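## Task

Pick up the black microphone lying on the table and place it head-up in the holder of the stand that has none, with the holder's jaws gripping its handle. At the end the second microphone must still sit in its own stand's holder and both stands must stand upright on the table. If the black microphone drops or slips downward by more than a few centimetres in total after any single pick-up, the task may fail.

## Robot and tools

ROBOT. Two six-joint arms, left_arm and right_arm, each with a two-finger parallel gripper and a wrist camera. The calibrated bases in the scene frame are: left_arm at (-0.033, +0.251, +0.006) m, quat_wxyz (+1.000, 0, 0, +0.003); right_arm at (+0.008, -0.237, +0.044) m, quat_wxyz (+0.999, 0, 0, -0.032). A fixed camera stand is behind the arms. Loose objects may sometimes get a short push from outside.

FRAME. Every pose, in calls and in results, uses the scene frame. Its origin is at table-top height, halfway between the two nominal bases. +x points out over the table, +z points up, and left_arm is on the +y side. Arm names do not match left and right in the images. On each gripper the fingers point along its own +z axis and close along its own y axis. end_effector_position is the point between the finger pads, about 1 cm behind the tips. Reported poses can be off by a few centimetres, more at long reach.

ROW FORMAT. Every motion uses rows of 16 numbers, with both arms always included: left_arm x, y, z, qw, qx, qy, qz, opening, followed by the same eight for right_arm. x, y, z is an absolute gripper position in metres. qw..qz is an absolute orientation quaternion with w first. Opening runs from -1 (closed) to +1 (fully open, 0.094 m).

HOLDING AN ARM STILL. For an arm that should not move, resend the pose from the last result on every call, including its quaternion and its wanted opening. To keep an orientation, repeat the same commanded quaternion rather than the drifted reported one. Sending 0 as an opening is a real command, so resend the present one to leave a gripper as it is.

execute_actions(actions, cameras). actions is a list of actions. Each action is a table of up to 15 rows, one row per 1/30 s control step. If a table is shorter than 15 rows, its last row is held for the remaining steps. Both arms' actions are rejected if any target is more than 0.6 m from that gripper's current position along any of the gripper's axes. An empty actions list returns the state, the scene number and images. cameras takes a list of names (cam_high, cam_left_wrist, cam_right_wrist), ["all"], or []. Each image is 896x504.

move(target, speed, blend, opening_speed, grip_force, blocking, cameras). Each arm's gripper travels in a straight line from its Hand target to the absolute pose in target. target is one 16-number row, or a list of up to 15 rows visited in order within a shared 10 s. The 0.6 m check does not apply here. speed is the top path speed in m/s, from 0.002 to 2.9, default 0.25; rotation is capped at twice that value in rad/s. Give one speed, or one per target. blend is in metres and rounds corners in a list; the default 0 stops at each point. opening_speed is in units of the -1..+1 scale per second, at least 0.2. grip_force is the per-pad force limit in newtons, 10 to 50, given as one number or one per arm. It persists until changed, and fingers close slowly below 50. blocking=false returns after about 0.5 s while the motion continues, and a new move replaces the running one. A changed opening in a later row takes effect only once everything has come to rest. The result adds a move: line with the ending (done, off_target, moving, held, fault) and any limits, such as limits=paced for a clipped pose or limits=held for withheld steps. Paths do not avoid obstacles or the other arm. Faster moves lag and stray more and hit harder. Do not route a path close to an arm's own base.

wait(seconds 0 to 10, cameras) lets time pass while the last commands are held. stop(cameras) brakes a running move. zoom_image(camera, region=[x0, y0, x1, y1]) enlarges part of a camera's latest image; the region can be at most 504 by 504 pixels. read_manual(section) returns only licence text. finished_scene(scene) ends the current scene, where scene is its number; this cannot be undone.

RESULTS. Each arm reports:
- end_effector_position and end_effector_quat_wxyz.
- Hand target: where the controller is actually steering. This can fall short of your command, so send the rest in the next call.
- Tool commands.
- grip_measured, on the opening scale. Empty grippers read slightly wide. On a squeezed hard part it reads up to about 0.064 narrower than the part.
- Joint positions; the last value is the finger opening in metres.
- Joint velocities, sometimes reported as within noise.
- Joint torques, which are offset, noisy, and wrap at ±28 N m on joints 1 to 3.
Warnings such as MOTOR HOT or OVER-TEMPERATURE FAULT may also appear.

CONTROL BEHAVIOUR. Each step, the controller limits orientation change to 40 degrees from the measured one. Friction and gravity can leave the gripper low, short or tilted, so check the pose after each move and correct any tilt. To grasp, command an opening below the part's width; force rises about 1 N per 0.001 below first contact. To release, command an opening well above grip_measured.

CAUTIONS.
- Never let the microphone fall or slide down in the gripper; grip the handle firmly and lift it steadily.
- Keep both stands upright and keep everything on the table.
- Avoid fast impacts, hard presses and contact between the two arms or grippers. Do not close a gripper on the other arm's fingers.
- Keep the wrist-camera cables clear of objects and fixtures.
- Avoid keeping arms stretched out, holding loads for long, or pushing toward poses that cannot be reached. Overheating folds the arm away for good.
- Camera calibrations are approximate, by a few millimetres and degrees.

Each tool is called as name(argument=value, ...), one argument or row to a line, values as JSON.

## Session

execute_actions(
  actions=[],
)

Scene clock: 0.00 s.
left_arm: end_effector_position=(+0.3021, +0.1015, +0.4061) grip_measured=+1.000 end_effector_quat_wxyz=(+0.643, -0.103, +0.717, -0.249) | right_arm: end_effector_position=(+0.2557, -0.0478, +0.3217) grip_measured=+1.000 end_effector_quat_wxyz=(+0.486, -0.108, +0.780, +0.379)
Joint positions: left_arm=[-0.592 1.027 1.082 -0.109 -0.357 -0.531 0.094] | right_arm=[0.545 0.749 0.69 -0.195 -0.309 0.446 0.094]
Joint velocities: within noise
Joint torques (N m): no reading
Heat: left arm: 37 °C; right arm: 39 °C.
Hand target: left_arm +0.3012, +0.1021, +0.4095; +0.644, -0.103, +0.715, -0.251 | right_arm +0.2562, -0.0475, +0.3322; +0.497, -0.110, +0.771, +0.383
Tool commands: left_gripper/opening=+1.0 right_gripper/opening=+1.0

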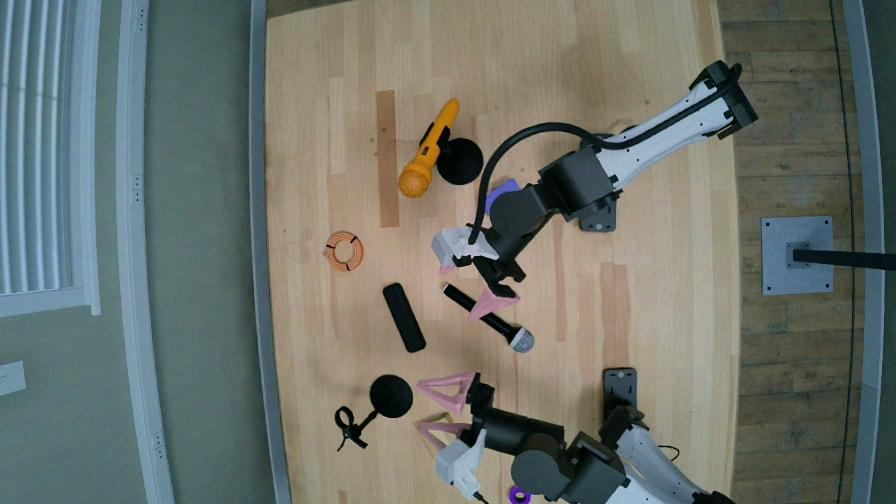

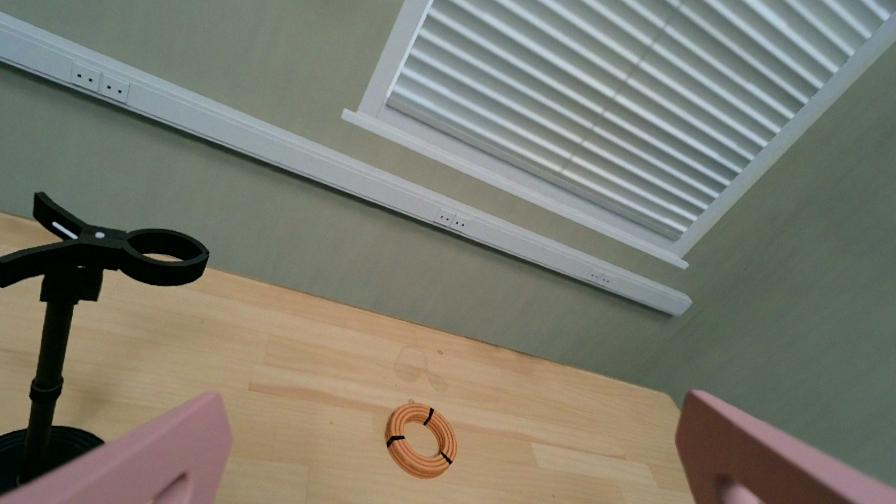

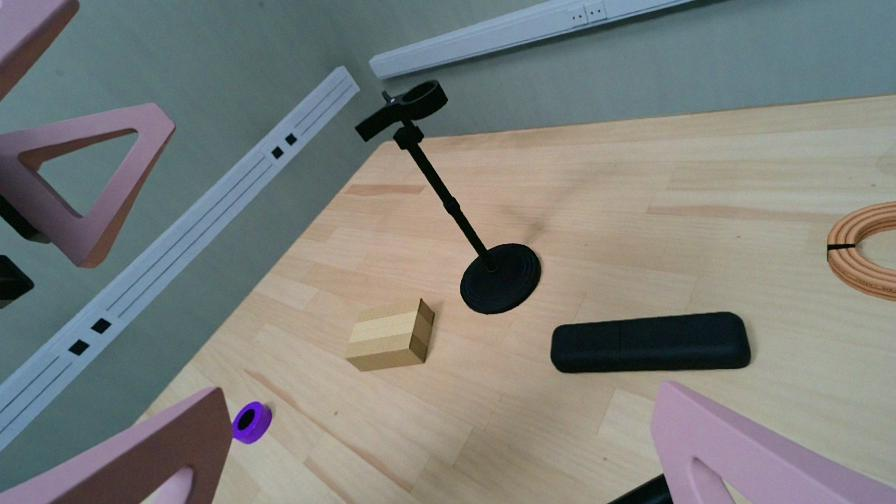

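zoom_image(
  camera="cam_high",
  region=[300, 340, 500, 480],
)

zoom_image(
  camera="cam_high",
  region=[360, 80, 560, 360],
)

zoom_image(
  camera="cam_right_wrist",
  region=[330, 60, 580, 330],
)

zoom_image(
  camera="cam_left_wrist",
  region=[0, 160, 260, 504],
)

Scaled by 2.520 from the camera's 896x504 image, which has a finer 1280x720 frame.

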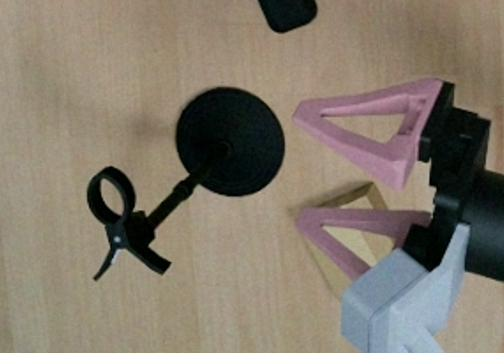

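Scaled by 1.800 from the camera's 896x504 image, which has a finer 1280x720 frame.

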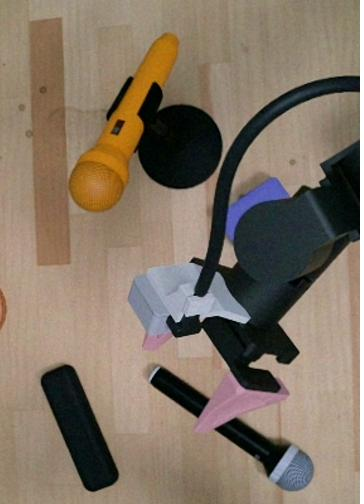

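Scaled by 1.867 from the camera's 896x504 image, which has a finer 1280x720 frame.

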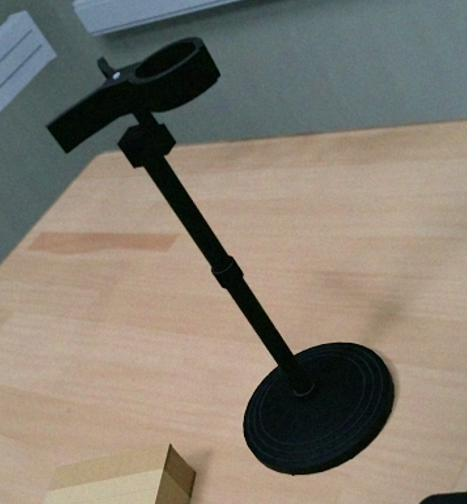

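Scaled by 1.465 from the camera's 896x504 image, which has a finer 1280x720 frame.

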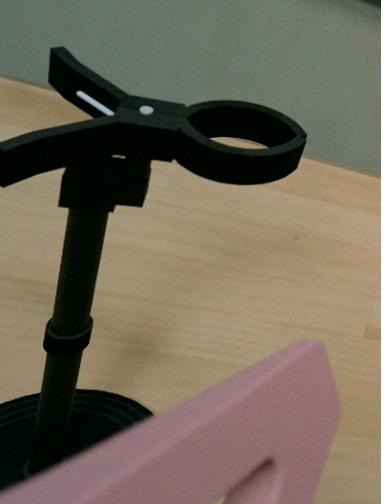

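move(
  target=[0.41, 0.18, 0.38, 0.462, 0, 0.887, 0, 1, 0.2557, -0.0478, 0.3217, 0.486, -0.108, 0.780, 0.379, 1],
  cameras=["cam_left_wrist", "cam_high", "cam_right_wrist"],
)

Scene clock: 110.77 s.
left_arm: end_effector_position=(+0.4081, +0.1758, +0.3769) grip_measured=+1.000 end_effector_quat_wxyz=(+0.462, +0.001, +0.887, -0.008) | right_arm: end_effector_position=(+0.2550, -0.0482, +0.3187) grip_measured=+1.000 end_effector_quat_wxyz=(+0.481, -0.107, +0.784, +0.377)
Joint positions: left_arm=[-0.244 1.626 1.959 -0.954 -0.179 -0.143 0.094] | right_arm=[0.545 0.749 0.69 -0.208 -0.309 0.446 0.094]
Joint torques (N m): left_arm=[0.72 -5.59 11.17 1.7 -0.17 0.08] | right_arm=[0.25 -0.1 7.66 2.08 -0.03 -0.06]
Heat: left arm: 46 °C; right arm: 47 °C.
Hand target: left_arm +0.4099, +0.1800, +0.3800; +0.462, +0.000, +0.887, +0.000 | right_arm +0.2556, -0.0478, +0.3218; +0.486, -0.108, +0.780, +0.379
Off the commanded pose: left_arm 0.006 m, 1 deg | right_arm 0.003 m, 1 deg.
move: done
camera_calibration:
cam_left_wrist: T_world_to_cam=[[0.00266379, -0.999938, 0.0108469, 0.169637], [-0.875225, -0.00757805, -0.483656, 0.576103], [0.483708, -0.00820511, -0.875191, 0.222607], [0, 0, 0, 1]] pos_world=[0.396091, 0.175819, 0.471619]
cam_right_wrist: T_world_to_cam=[[0.535337, -0.698077, -0.475502, -0.0201133], [-0.739641, -0.115602, -0.662999, 0.433378], [0.407856, 0.706629, -0.578212, 0.199403], [0, 0, 0, 1]] pos_world=[0.249984, -0.104845, 0.393063]

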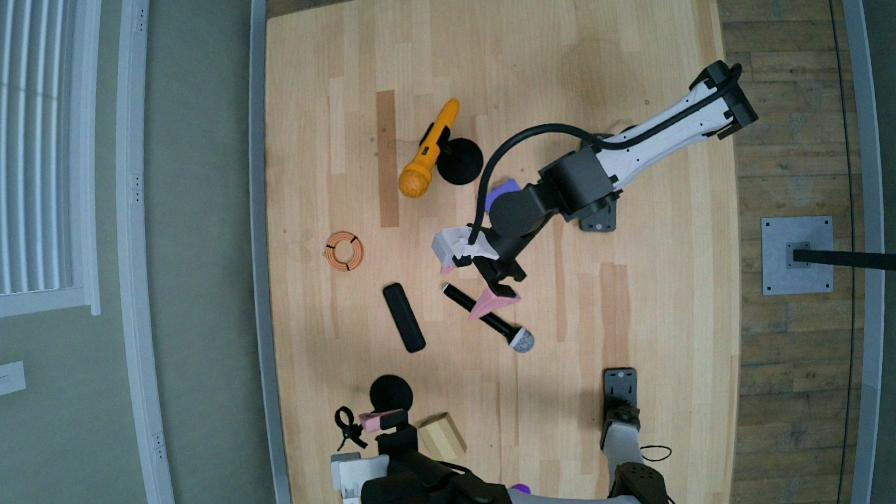

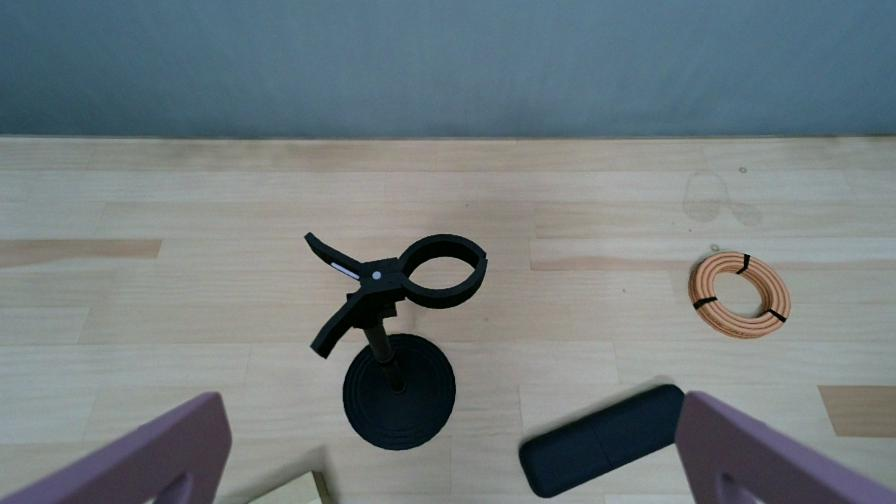

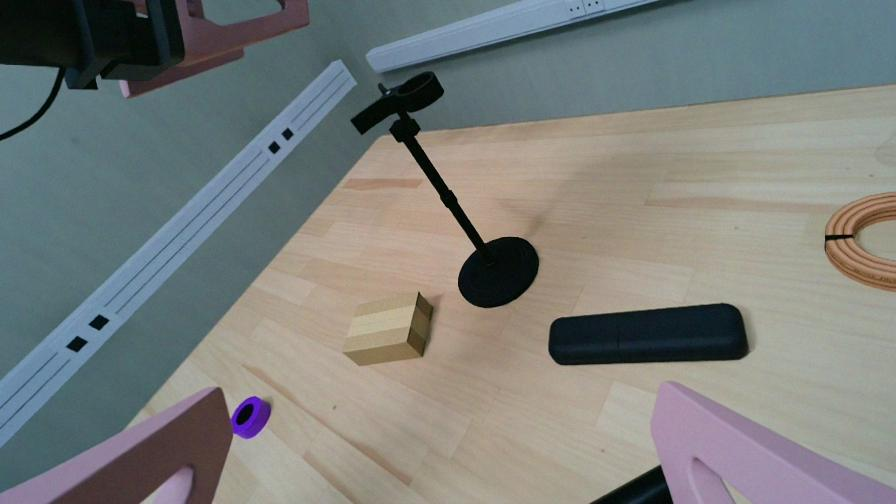

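zoom_image(
  camera="cam_left_wrist",
  region=[290, 210, 520, 370],
)

zoom_image(
  camera="cam_high",
  region=[310, 380, 430, 480],
)

zoom_image(
  camera="cam_high",
  region=[390, 80, 510, 210],
)

zoom_image(
  camera="cam_high",
  region=[430, 260, 550, 370],
)

Scaled by 2.191 from the camera's 896x504 image, which has a finer 1280x720 frame.

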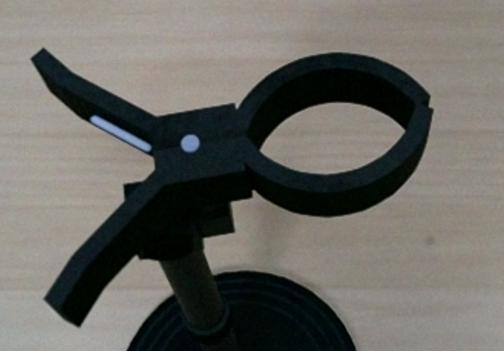

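Scaled by 4.200 from the camera's 896x504 image, which has a finer 1280x720 frame.

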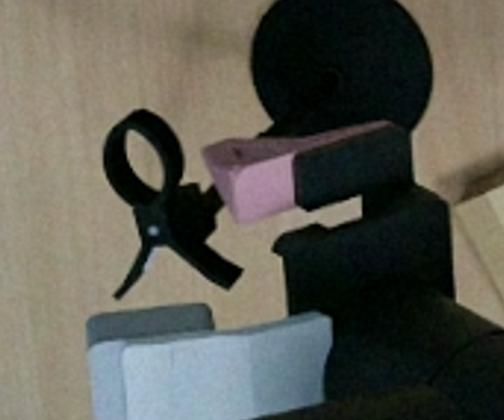

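Scaled by 3.877 from the camera's 896x504 image, which has a finer 1280x720 frame.

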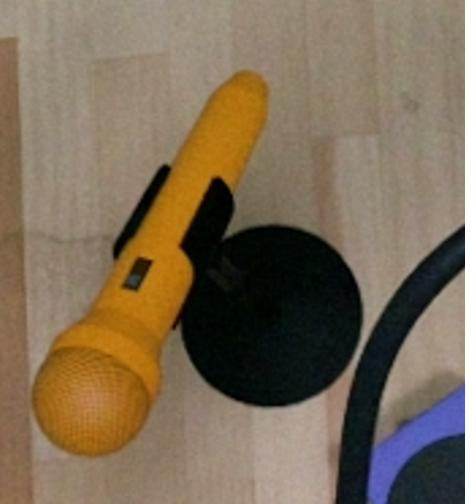

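Scaled by 4.200 from the camera's 896x504 image, which has a finer 1280x720 frame.

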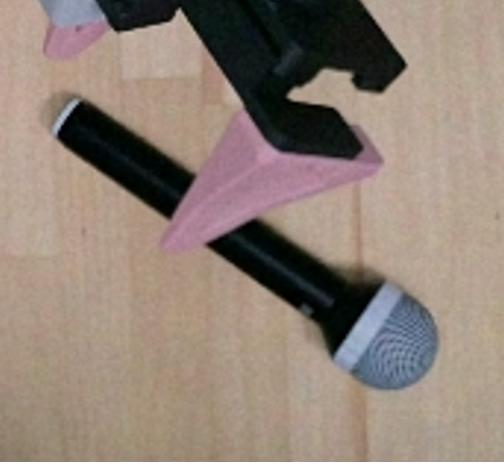

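move(
  target=[
    [0.34, 0.22, 0.25, 0.61, 0, 0.79, 0, 1, 0.2557, -0.0478, 0.3217, 0.486, -0.108, 0.780, 0.379, 1],
    [0.345, 0.223, 0.10, 0.7071, 0, 0.7071, 0, 1, 0.27, 0.0, 0.26, 0, -0.4, 0.9165, 0, 1],
  ],
  blend=[0.04, 0],
  cameras=["cam_left_wrist", "cam_high", "cam_right_wrist"],
)

Scene clock: 241.17 s.
left_arm: end_effector_position=(+0.3447, +0.2207, +0.0931) grip_measured=+1.000 end_effector_quat_wxyz=(+0.662, +0.000, +0.749, +0.001) | right_arm: end_effector_position=(+0.2673, -0.0027, +0.2522) grip_measured=+1.000 end_effector_quat_wxyz=(+0.046, -0.393, +0.918, +0.022)
Joint positions: left_arm=[-0.153 1.856 0.201 1.531 -0.147 -0.016 0.094] | right_arm=[0.793 1.828 1.937 -1.579 -0.012 -0.079 0.094]
Joint torques (N m): left_arm=[0.8 -4.41 3.18 2.67 0.03 0.03] | right_arm=[0.75 -7.66 9.24 0.53 0.07 -0.09]
Heat: left arm: 52 °C; right arm: 49 °C.
Hand target: left_arm +0.3450, +0.2230, +0.1004; +0.675, -0.001, +0.737, +0.001 | right_arm +0.2697, -0.0002, +0.2595; +0.059, -0.399, +0.915, +0.020
Off the commanded pose: left_arm 0.007 m, 7 deg | right_arm 0.009 m, 6 deg.
joint sent to its limit (left arm) — joint 4 (wrist pitch), upper limit. The joint targets are off in orientation, not in position.
joint sent to its limit (right arm) — joint 4 (wrist pitch), lower limit. The joint targets are off in orientation, not in position.
move: off_target (left_arm, right_arm)
camera_calibration:
cam_left_wrist: T_world_to_cam=[[0.0128064, -0.999916, 0.00209514, 0.21505], [-0.546553, -0.00875453, -0.837379, 0.303547], [0.837326, 0.00957869, -0.546619, -0.151122], [0, 0, 0, 1]] pos_world=[0.289689, 0.219137, 0.171127]
cam_right_wrist: T_world_to_cam=[[0.732686, -0.680561, 0.00279679, -0.199893], [-0.646344, -0.694549, 0.315978, 0.130247], [-0.2131, -0.23332, -0.948762, 0.3807], [0, 0, 0, 1]] pos_world=[0.31177, 0.0432491, 0.320597]

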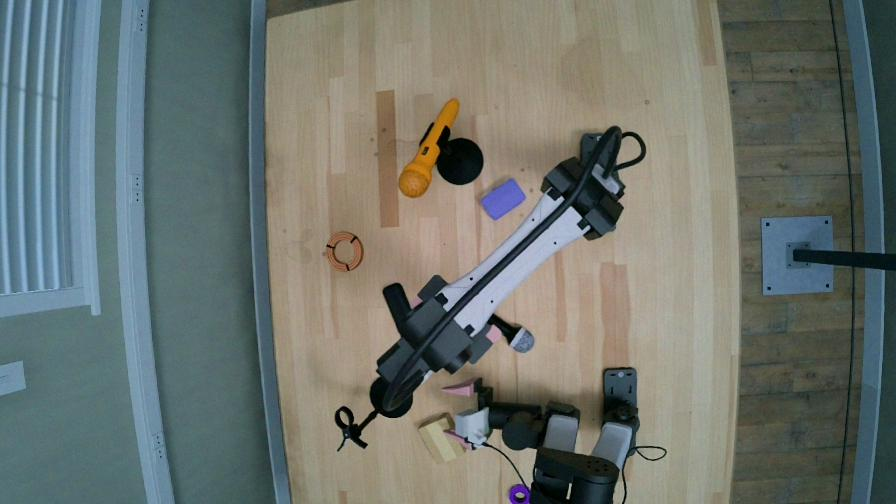

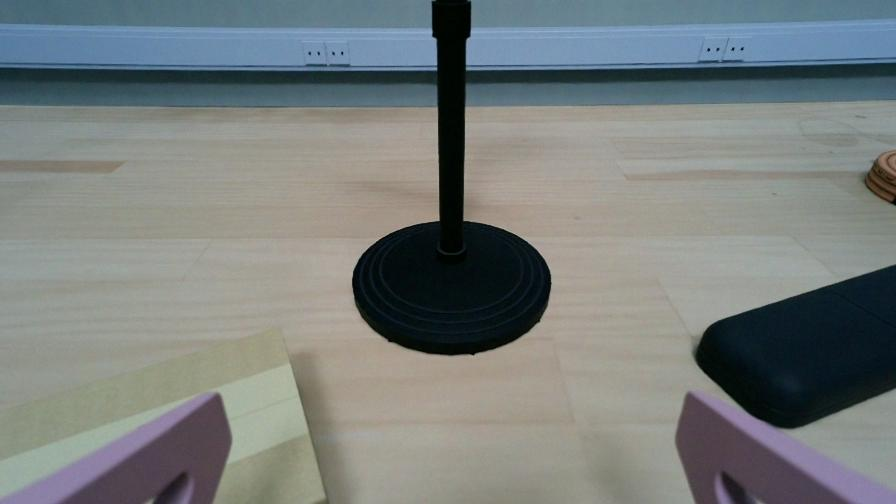

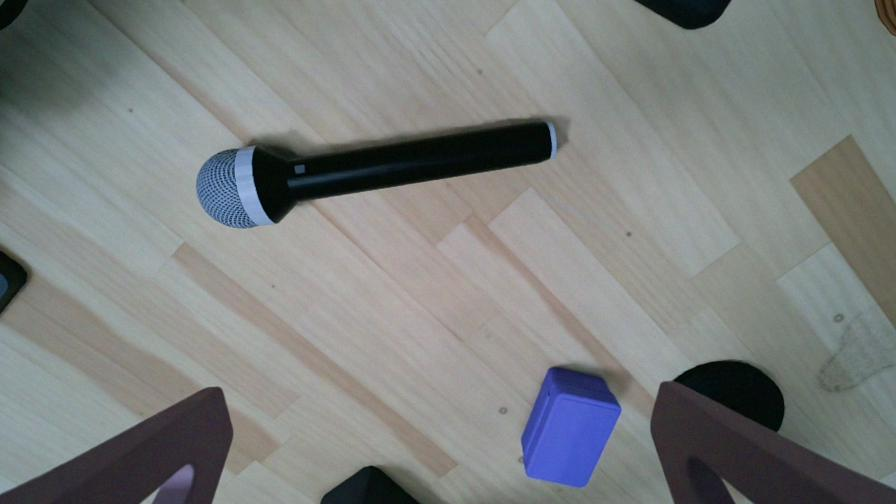

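move(
  target=[
    [0.355, 0.270, 0.125, 0.6964, 0.1228, 0.6964, -0.1228, 1, 0.2397, 0.0495, 0.15, 0, -0.9548, 0.2975, 0, 1],
  ],
  cameras=["cam_left_wrist", "cam_high", "cam_right_wrist"],
)

Scene clock: 352.00 s.
left_arm: end_effector_position=(+0.3515, +0.2667, +0.1172) grip_measured=+1.000 end_effector_quat_wxyz=(+0.684, +0.117, +0.709, -0.128) | right_arm: end_effector_position=(+0.2403, +0.0481, +0.1523) grip_measured=+1.000 end_effector_quat_wxyz=(+0.000, +0.952, -0.306, -0.003)
Joint positions: left_arm=[0.324 1.878 0.305 1.531 0.679 0.004 0.094] | right_arm=[0.948 1.943 1.691 -1.322 -0.006 -1.635 0.094]
Joint torques (N m): left_arm=[0.92 -4.78 5.7 2.35 0.1 -0.04] | right_arm=[0.8 -8.96 5.33 0.45 0 -0.11]
Heat: left arm: 59 °C; right arm: 46 °C.
Hand target: left_arm +0.3548, +0.2699, +0.1249; +0.696, +0.123, +0.697, -0.123 | right_arm +0.2397, +0.0495, +0.1500; +0.000, +0.955, -0.298, +0.000
Off the commanded pose: left_arm 0.009 m, 2 deg | right_arm 0.003 m, 1 deg.
move: done
camera_calibration:
cam_left_wrist: T_world_to_cam=[[-0.331156, -0.943195, 0.0268328, 0.363811], [-0.450476, 0.133047, -0.882819, 0.261592], [0.8291, -0.304438, -0.468946, -0.0664541], [0, 0, 0, 1]] pos_world=[0.293416, 0.288109, 0.190013]
cam_right_wrist: T_world_to_cam=[[0.57112, 0.820863, 0.00249079, -0.178559], [0.74994, -0.523004, 0.405039, -0.177708], [0.333784, -0.229458, -0.914296, 0.15513], [0, 0, 0, 1]] pos_world=[0.183469, 0.0892263, 0.214258]

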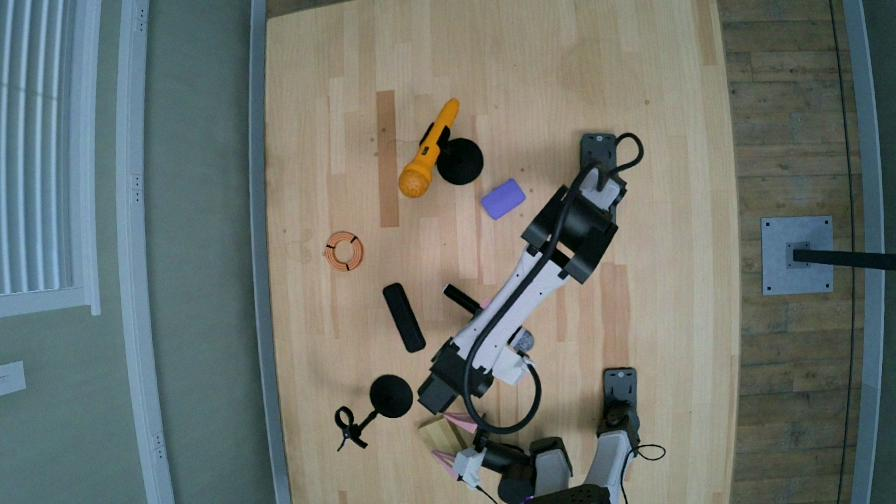

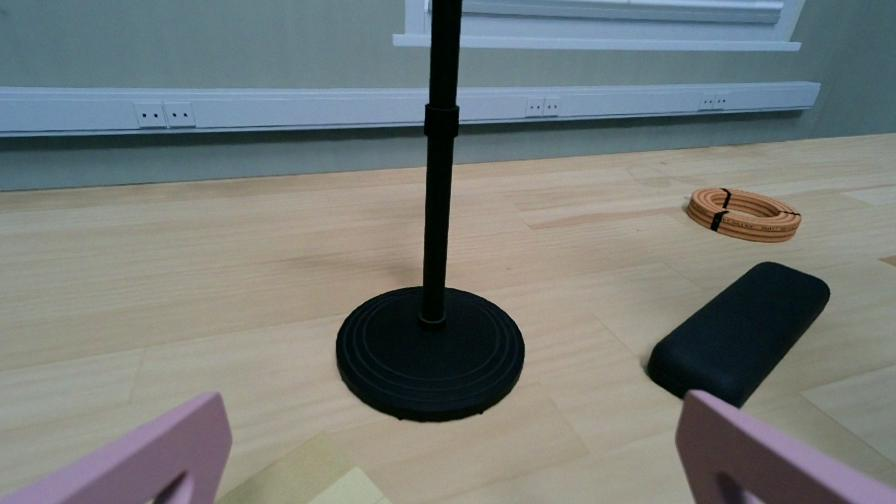

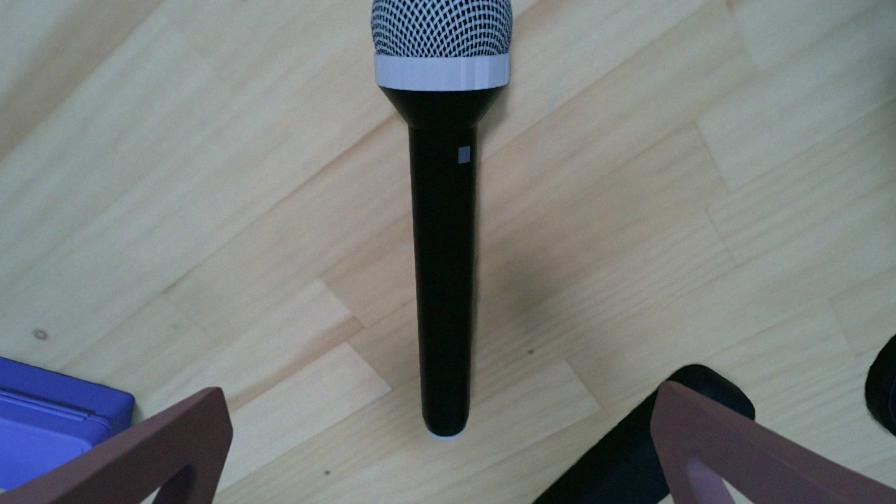

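move(
  target=[
    [0.485, 0.2255, 0.125, 0.6964, 0.1228, 0.6964, -0.1228, 1, 0.2397, 0.0495, 0.06, 0, -0.9548, 0.2975, 0, 1],
  ],
  speed=[0.15],
  cameras=["cam_left_wrist", "cam_high", "cam_right_wrist"],
)

Scene clock: 388.20 s.
left_arm: end_effector_position=(+0.4795, +0.2263, +0.1281) grip_measured=+1.000 end_effector_quat_wxyz=(+0.699, +0.127, +0.693, -0.122) | right_arm: end_effector_position=(+0.2403, +0.0477, +0.0608) grip_measured=+1.000 end_effector_quat_wxyz=(+0.003, +0.952, -0.306, -0.004)
Joint positions: left_arm=[0.096 2.104 0.8 1.312 0.456 0.004 0.094] | right_arm=[0.948 2.01 1.417 -0.986 -0.005 -1.636 0.094]
Joint torques (N m): left_arm=[-0.35 -7.69 8.14 1.87 -0.07 -0.05] | right_arm=[0.79 -9.4 5.16 0.44 0 -0.13]
Heat: left arm: 57 °C; right arm: 45 °C.
Hand target: left_arm +0.4847, +0.2254, +0.1250; +0.696, +0.123, +0.696, -0.123 | right_arm +0.2397, +0.0495, +0.0601; +0.000, +0.955, -0.298, +0.000
Off the commanded pose: left_arm 0.006 m, 1 deg | right_arm 0.002 m, 1 deg.
move: done
camera_calibration:
cam_left_wrist: T_world_to_cam=[[-0.33569, -0.941969, -0.00256657, 0.373562], [-0.407326, 0.147614, -0.901274, 0.312688], [0.849352, -0.301503, -0.433241, -0.194716], [0, 0, 0, 1]] pos_world=[0.418149, 0.247019, 0.198418]
cam_right_wrist: T_world_to_cam=[[0.570542, 0.821264, -0.00248564, -0.177605], [0.751199, -0.520639, 0.405752, -0.141306], [0.331935, -0.233366, -0.91398, 0.0720613], [0, 0, 0, 1]] pos_world=[0.18356, 0.0891077, 0.122756]

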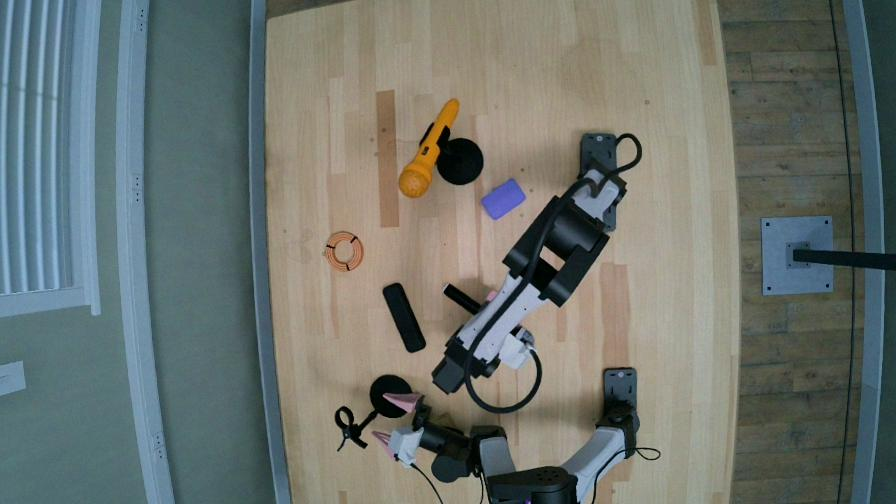

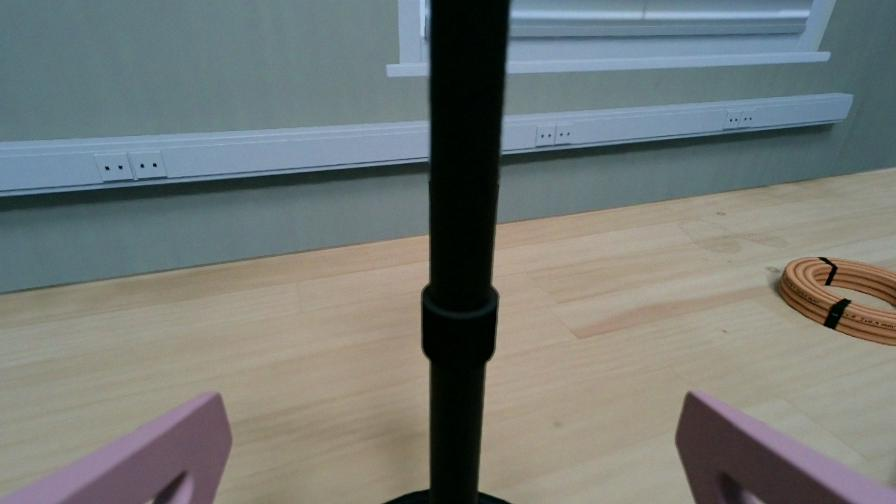

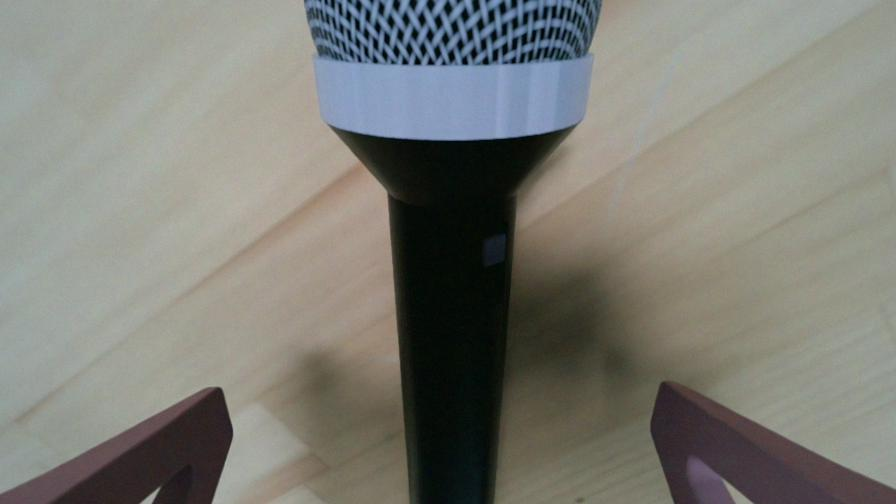

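move(
  target=[
    [0.5015, 0.2190, 0.125, 0.6964, 0.1228, 0.6964, -0.1228, 1, 0.2408, 0.0522, 0.028, 0, -0.9548, 0.2975, 0, 1],
  ],
  speed=[0.08],
  cameras=["cam_left_wrist", "cam_high", "cam_right_wrist"],
)

Scene clock: 405.53 s.
left_arm: end_effector_position=(+0.4960, +0.2212, +0.1282) grip_measured=+1.000 end_effector_quat_wxyz=(+0.699, +0.126, +0.693, -0.121) | right_arm: end_effector_position=(+0.2421, +0.0499, +0.0291) grip_measured=+1.000 end_effector_quat_wxyz=(+0.003, +0.952, -0.306, -0.004)
Joint positions: left_arm=[0.077 2.137 0.871 1.274 0.434 0.004 0.094] | right_arm=[0.948 2.068 1.367 -0.878 -0.005 -1.636 0.094]
Joint torques (N m): left_arm=[-0.5 -8.05 8.4 1.86 -0.09 -0.04] | right_arm=[0.99 -9.55 4.9 0.46 -0.01 -0.11]
Heat: left arm: 53 °C; right arm: 46 °C.
Hand target: left_arm +0.5012, +0.2190, +0.1249; +0.696, +0.123, +0.696, -0.123 | right_arm +0.2407, +0.0521, +0.0280; +0.000, +0.955, -0.298, +0.000
Off the commanded pose: left_arm 0.007 m, 1 deg | right_arm 0.003 m, 1 deg.
move: done
camera_calibration:
cam_left_wrist: T_world_to_cam=[[-0.333485, -0.942753, -0.00224728, 0.373278], [-0.408017, 0.146478, -0.901147, 0.320832], [0.849888, -0.299602, -0.433508, -0.210926], [0, 0, 0, 1]] pos_world=[0.434651, 0.24172, 0.198518]
cam_right_wrist: T_world_to_cam=[[0.570523, 0.821279, -0.00209946, -0.180552], [0.751111, -0.520742, 0.405784, -0.128627], [0.332169, -0.233086, -0.913967, 0.0429342], [0, 0, 0, 1]] pos_world=[0.185361, 0.091309, 0.0910563]

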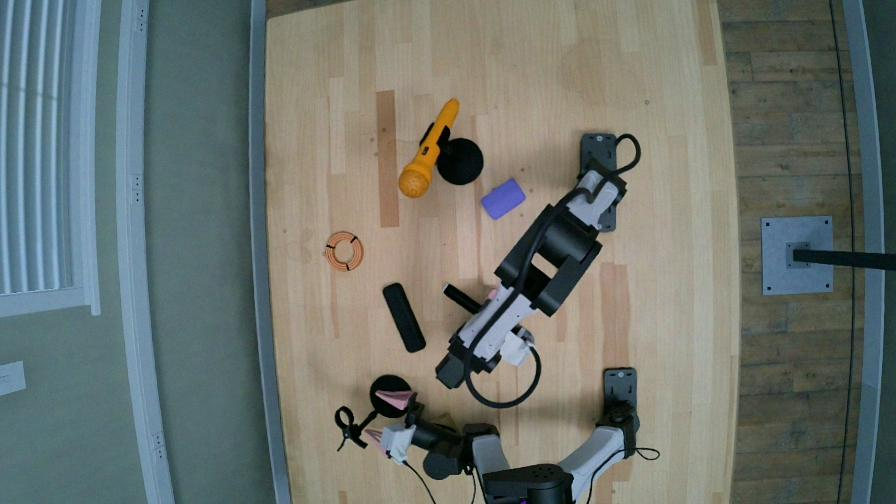

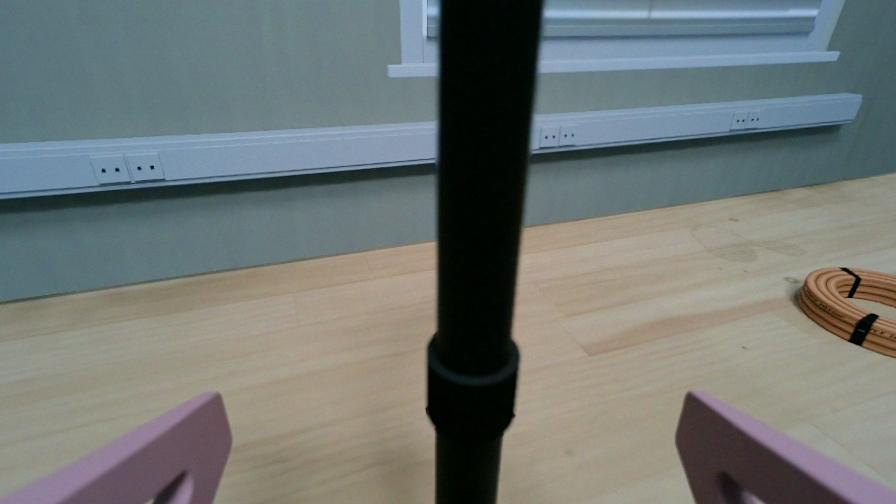

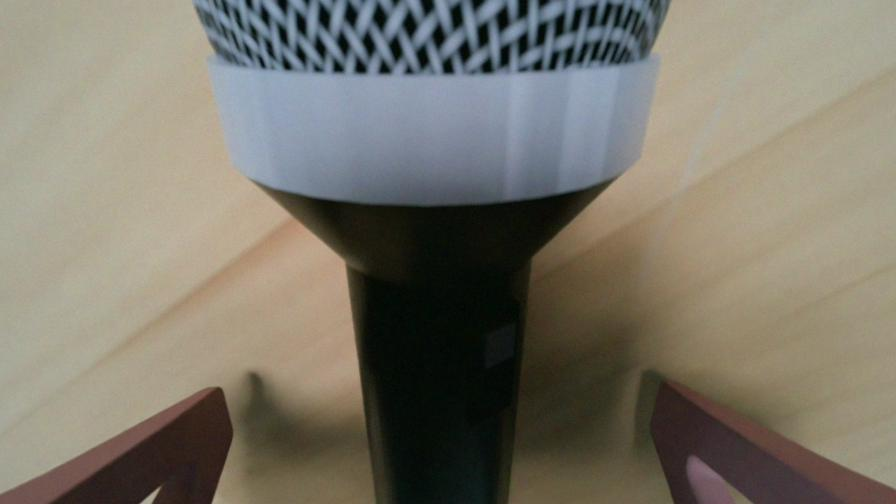

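move(
  target=[
    [0.5015, 0.2165, 0.102, 0.6964, 0.1228, 0.6964, -0.1228, 1, 0.2408, 0.0522, 0.028, 0, -0.9548, 0.2975, 0, -1],
  ],
  speed=[0.08],
  opening_speed=1.0,
  cameras=["cam_left_wrist", "cam_right_wrist"],
)

Scene clock: 421.60 s.
left_arm: end_effector_position=(+0.4958, +0.2189, +0.0984) grip_measured=+1.000 end_effector_quat_wxyz=(+0.689, +0.123, +0.703, -0.124) | right_arm: end_effector_position=(+0.2423, +0.0501, +0.0291) grip_measured=-0.398 end_effector_quat_wxyz=(+0.002, +0.952, -0.305, -0.003)
Joint positions: left_arm=[0.07 2.222 0.871 1.331 0.427 0.004 0.094] | right_arm=[0.948 2.068 1.367 -0.876 -0.005 -1.637 0.028]
Joint torques (N m): left_arm=[-0.46 -8.53 8.05 2.17 -0.1 -0.04] | right_arm=[1.01 -9.54 4.9 0.44 -0.01 -0.1]
Heat: left arm: 52 °C; right arm: 48 °C.
Hand target: left_arm +0.5012, +0.2164, +0.1021; +0.696, +0.123, +0.696, -0.123 | right_arm +0.2408, +0.0521, +0.0280; +0.000, +0.955, -0.298, +0.000
Off the commanded pose: left_arm 0.007 m, 1 deg | right_arm 0.003 m, 1 deg.
move: done
camera_calibration:
cam_left_wrist: T_world_to_cam=[[-0.332984, -0.942886, 0.00937936, 0.369564], [-0.433616, 0.144285, -0.889471, 0.306257], [0.837316, -0.300246, -0.456895, -0.215656], [0, 0, 0, 1]] pos_world=[0.436429, 0.239518, 0.170408]
cam_right_wrist: T_world_to_cam=[[0.569872, 0.821733, -0.000960374, -0.180721], [0.751114, -0.520423, 0.406186, -0.128718], [0.333277, -0.232196, -0.91379, 0.0426215], [0, 0, 0, 1]] pos_world=[0.185465, 0.0914127, 0.0910572]
Images, in order (width x height): cam_left_wrist 896x504, cam_right_wrist 896x504.

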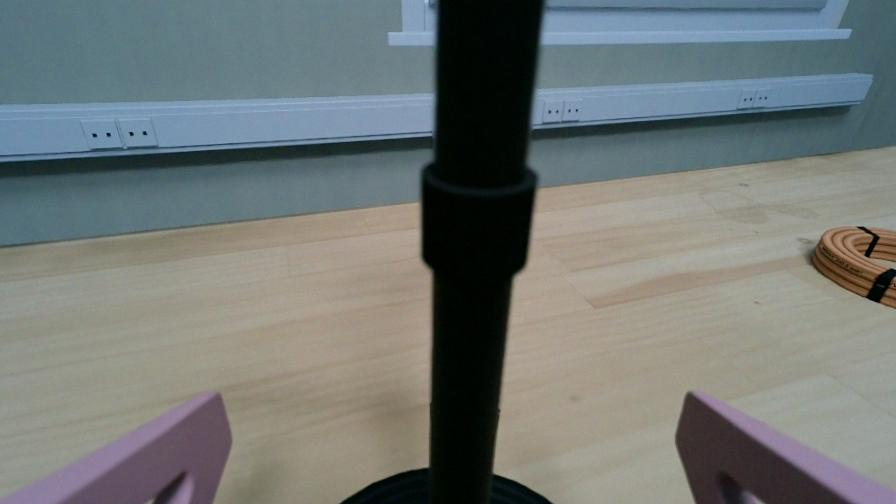

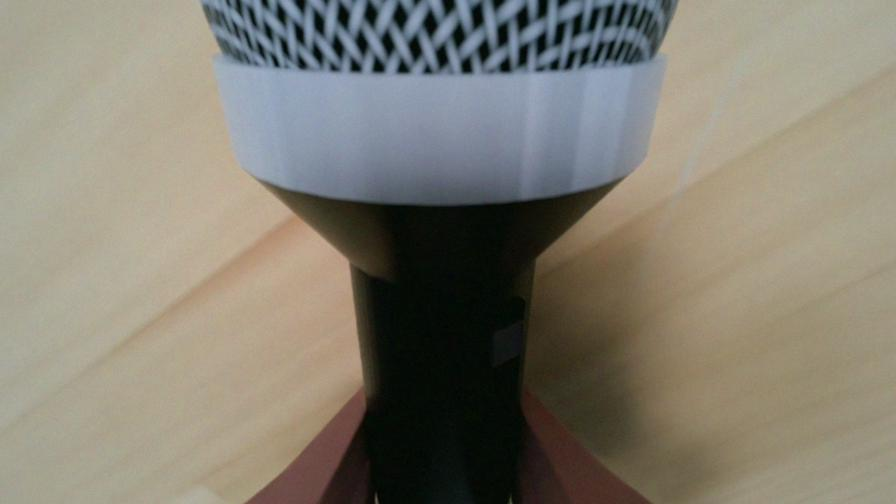

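move(
  target=[
    [0.5015, 0.2150, 0.102, 0.6964, 0.1228, 0.6964, -0.1228, -1, 0.2408, 0.0522, 0.033, 0, -0.9548, 0.2975, 0, -1],
    [0.5015, 0.2150, 0.102, 0.6964, 0.1228, 0.6964, -0.1228, -1, 0.2308, 0.0322, 0.14, 0, -0.9548, 0.2975, 0, -1],
  ],
  speed=[0.05, 0.15],
  opening_speed=1.0,
  cameras=["cam_left_wrist", "cam_right_wrist", "cam_high"],
)

Scene clock: 443.30 s.
left_arm: end_effector_position=(+0.4966, +0.2184, +0.0997) grip_measured=-0.757 end_effector_quat_wxyz=(+0.692, +0.123, +0.702, -0.120) | right_arm: end_effector_position=(+0.2242, +0.0274, +0.1171) grip_measured=-0.398 end_effector_quat_wxyz=(+0.028, +0.953, -0.300, -0.012)
Joint positions: left_arm=[0.066 2.222 0.873 1.333 0.418 0.008 0.011] | right_arm=[0.948 1.909 1.504 -1.227 -0.002 -1.647 0.028]
Joint torques (N m): left_arm=[-0.47 -8.44 7.8 2.13 -0.06 -0.08] | right_arm=[-0.24 -12.37 9.7 0.08 -0.02 -0.14]
Heat: left arm: 54 °C; right arm: 49 °C.
Hand target: left_arm +0.5013, +0.2150, +0.1021; +0.696, +0.123, +0.696, -0.123 | right_arm +0.2304, +0.0317, +0.1396; +0.000, +0.955, -0.298, +0.000
Off the commanded pose: left_arm 0.006 m, 1 deg | right_arm 0.024 m, 4 deg.
move: off_target (right_arm)
camera_calibration:
cam_left_wrist: T_world_to_cam=[[-0.328061, -0.944648, 0.0039499, 0.367921], [-0.429229, 0.145337, -0.891426, 0.305591], [0.84151, -0.294138, -0.453149, -0.219689], [0, 0, 0, 1]] pos_world=[0.436739, 0.238523, 0.171406]
cam_right_wrist: T_world_to_cam=[[0.560707, 0.826128, -0.0558567, -0.143292], [0.76965, -0.495118, 0.403109, -0.167189], [0.305364, -0.269016, -0.913446, 0.13098], [0, 0, 0, 1]] pos_world=[0.169025, 0.0708353, 0.179035]

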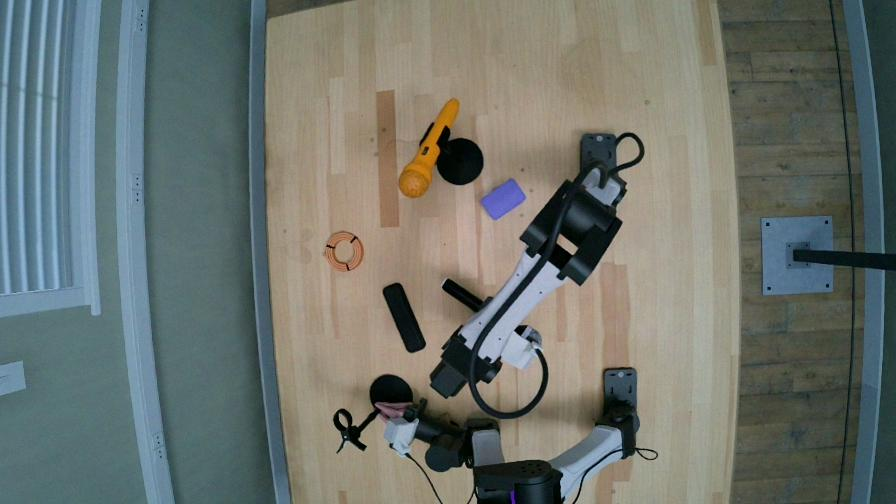

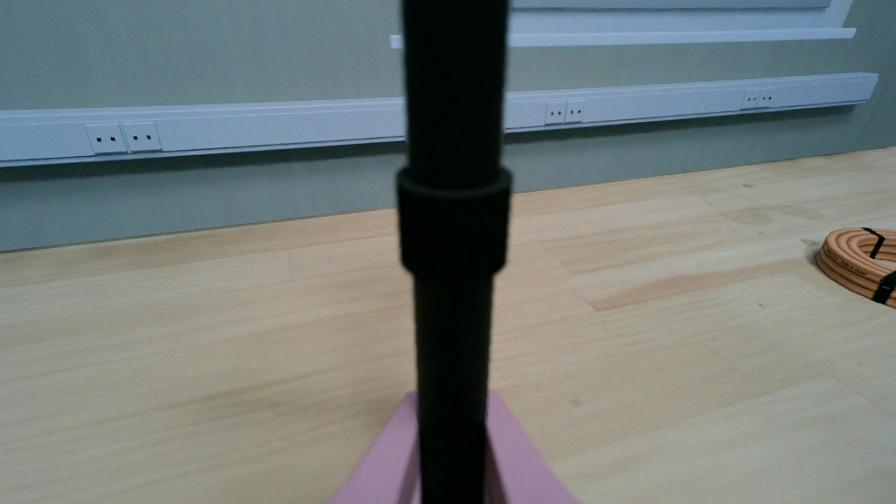

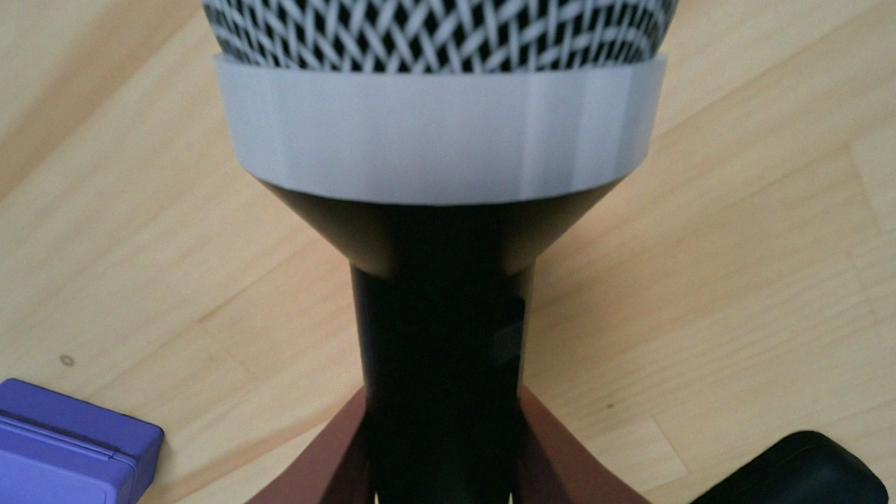

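move(
  target=[
    [0.5015, 0.2150, 0.118, 0.6964, 0.1228, 0.6964, -0.1228, -1, 0.21, -0.01, 0.18, 0, -0.3827, 0.9239, 0, -1],
  ],
  speed=[0.12],
  cameras=["cam_left_wrist", "cam_right_wrist", "cam_high"],
)

Scene clock: 454.97 s.
left_arm: end_effector_position=(+0.4968, +0.2185, +0.0995) grip_measured=-0.757 end_effector_quat_wxyz=(+0.686, +0.121, +0.707, -0.121) | right_arm: end_effector_position=(+0.2104, -0.0056, +0.1669) grip_measured=-0.398 end_effector_quat_wxyz=(-0.016, -0.389, +0.921, -0.006)
Joint positions: left_arm=[0.066 2.209 0.873 1.304 0.417 0.008 0.011] | right_arm=[0.915 1.736 1.485 -1.354 -0.002 0.052 0.028]
Joint torques (N m): left_arm=[-0.47 -12.48 7.56 1.86 -0.02 -0.07] | right_arm=[-0.47 -11.38 5.96 0.26 0.04 0.05]
Heat: left arm: 54 °C; right arm: 51 °C.
Hand target: left_arm +0.5010, +0.2151, +0.1180; +0.697, +0.123, +0.696, -0.123 | right_arm +0.2099, -0.0100, +0.1796; +0.000, -0.383, +0.924, +0.000
Off the commanded pose: left_arm 0.019 m, 2 deg | right_arm 0.014 m, 2 deg.
move: off_target (left_arm, right_arm)
camera_calibration:
cam_left_wrist: T_world_to_cam=[[-0.327235, -0.944887, 0.0103234, 0.367033], [-0.443553, 0.143947, -0.884613, 0.312182], [0.834373, -0.294055, -0.466211, -0.215075], [0, 0, 0, 1]] pos_world=[0.438028, 0.238623, 0.172101]
cam_right_wrist: T_world_to_cam=[[0.726856, -0.686779, 0.00385054, -0.158889], [-0.617248, -0.650788, 0.442131, 0.0913877], [-0.301141, -0.323742, -0.896942, 0.29644], [0, 0, 0, 1]] pos_world=[0.261168, 0.0463229, 0.226096]

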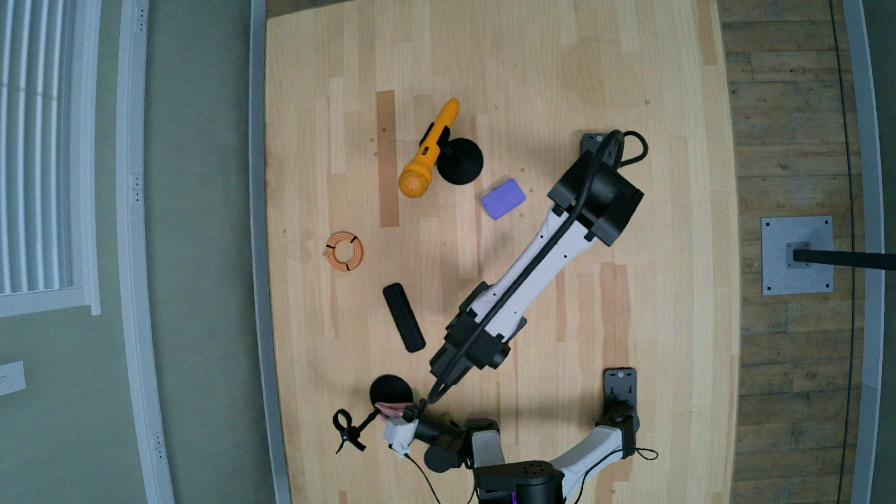

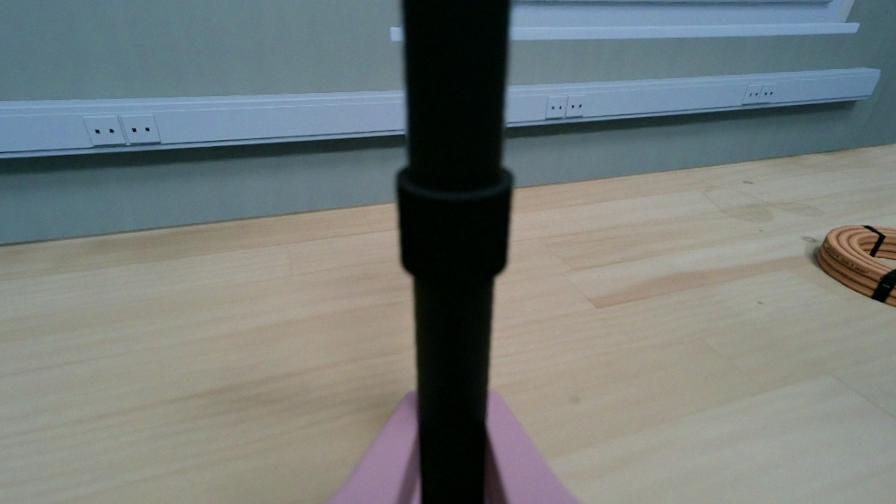

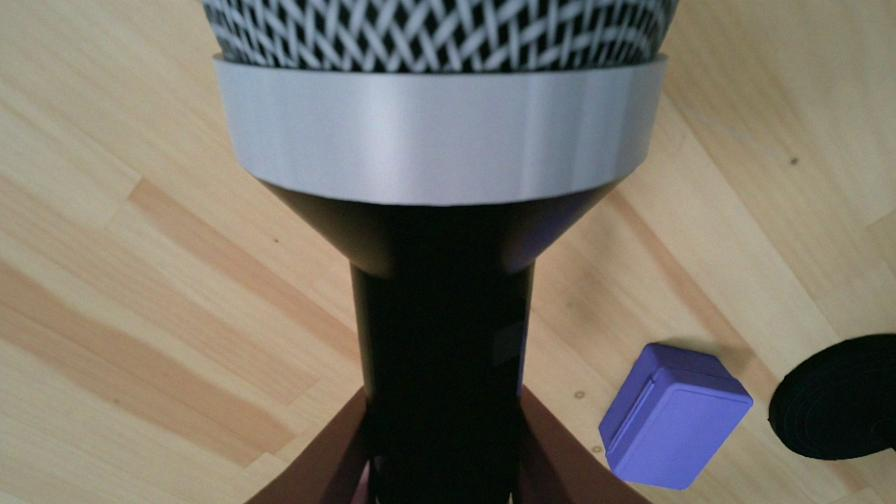

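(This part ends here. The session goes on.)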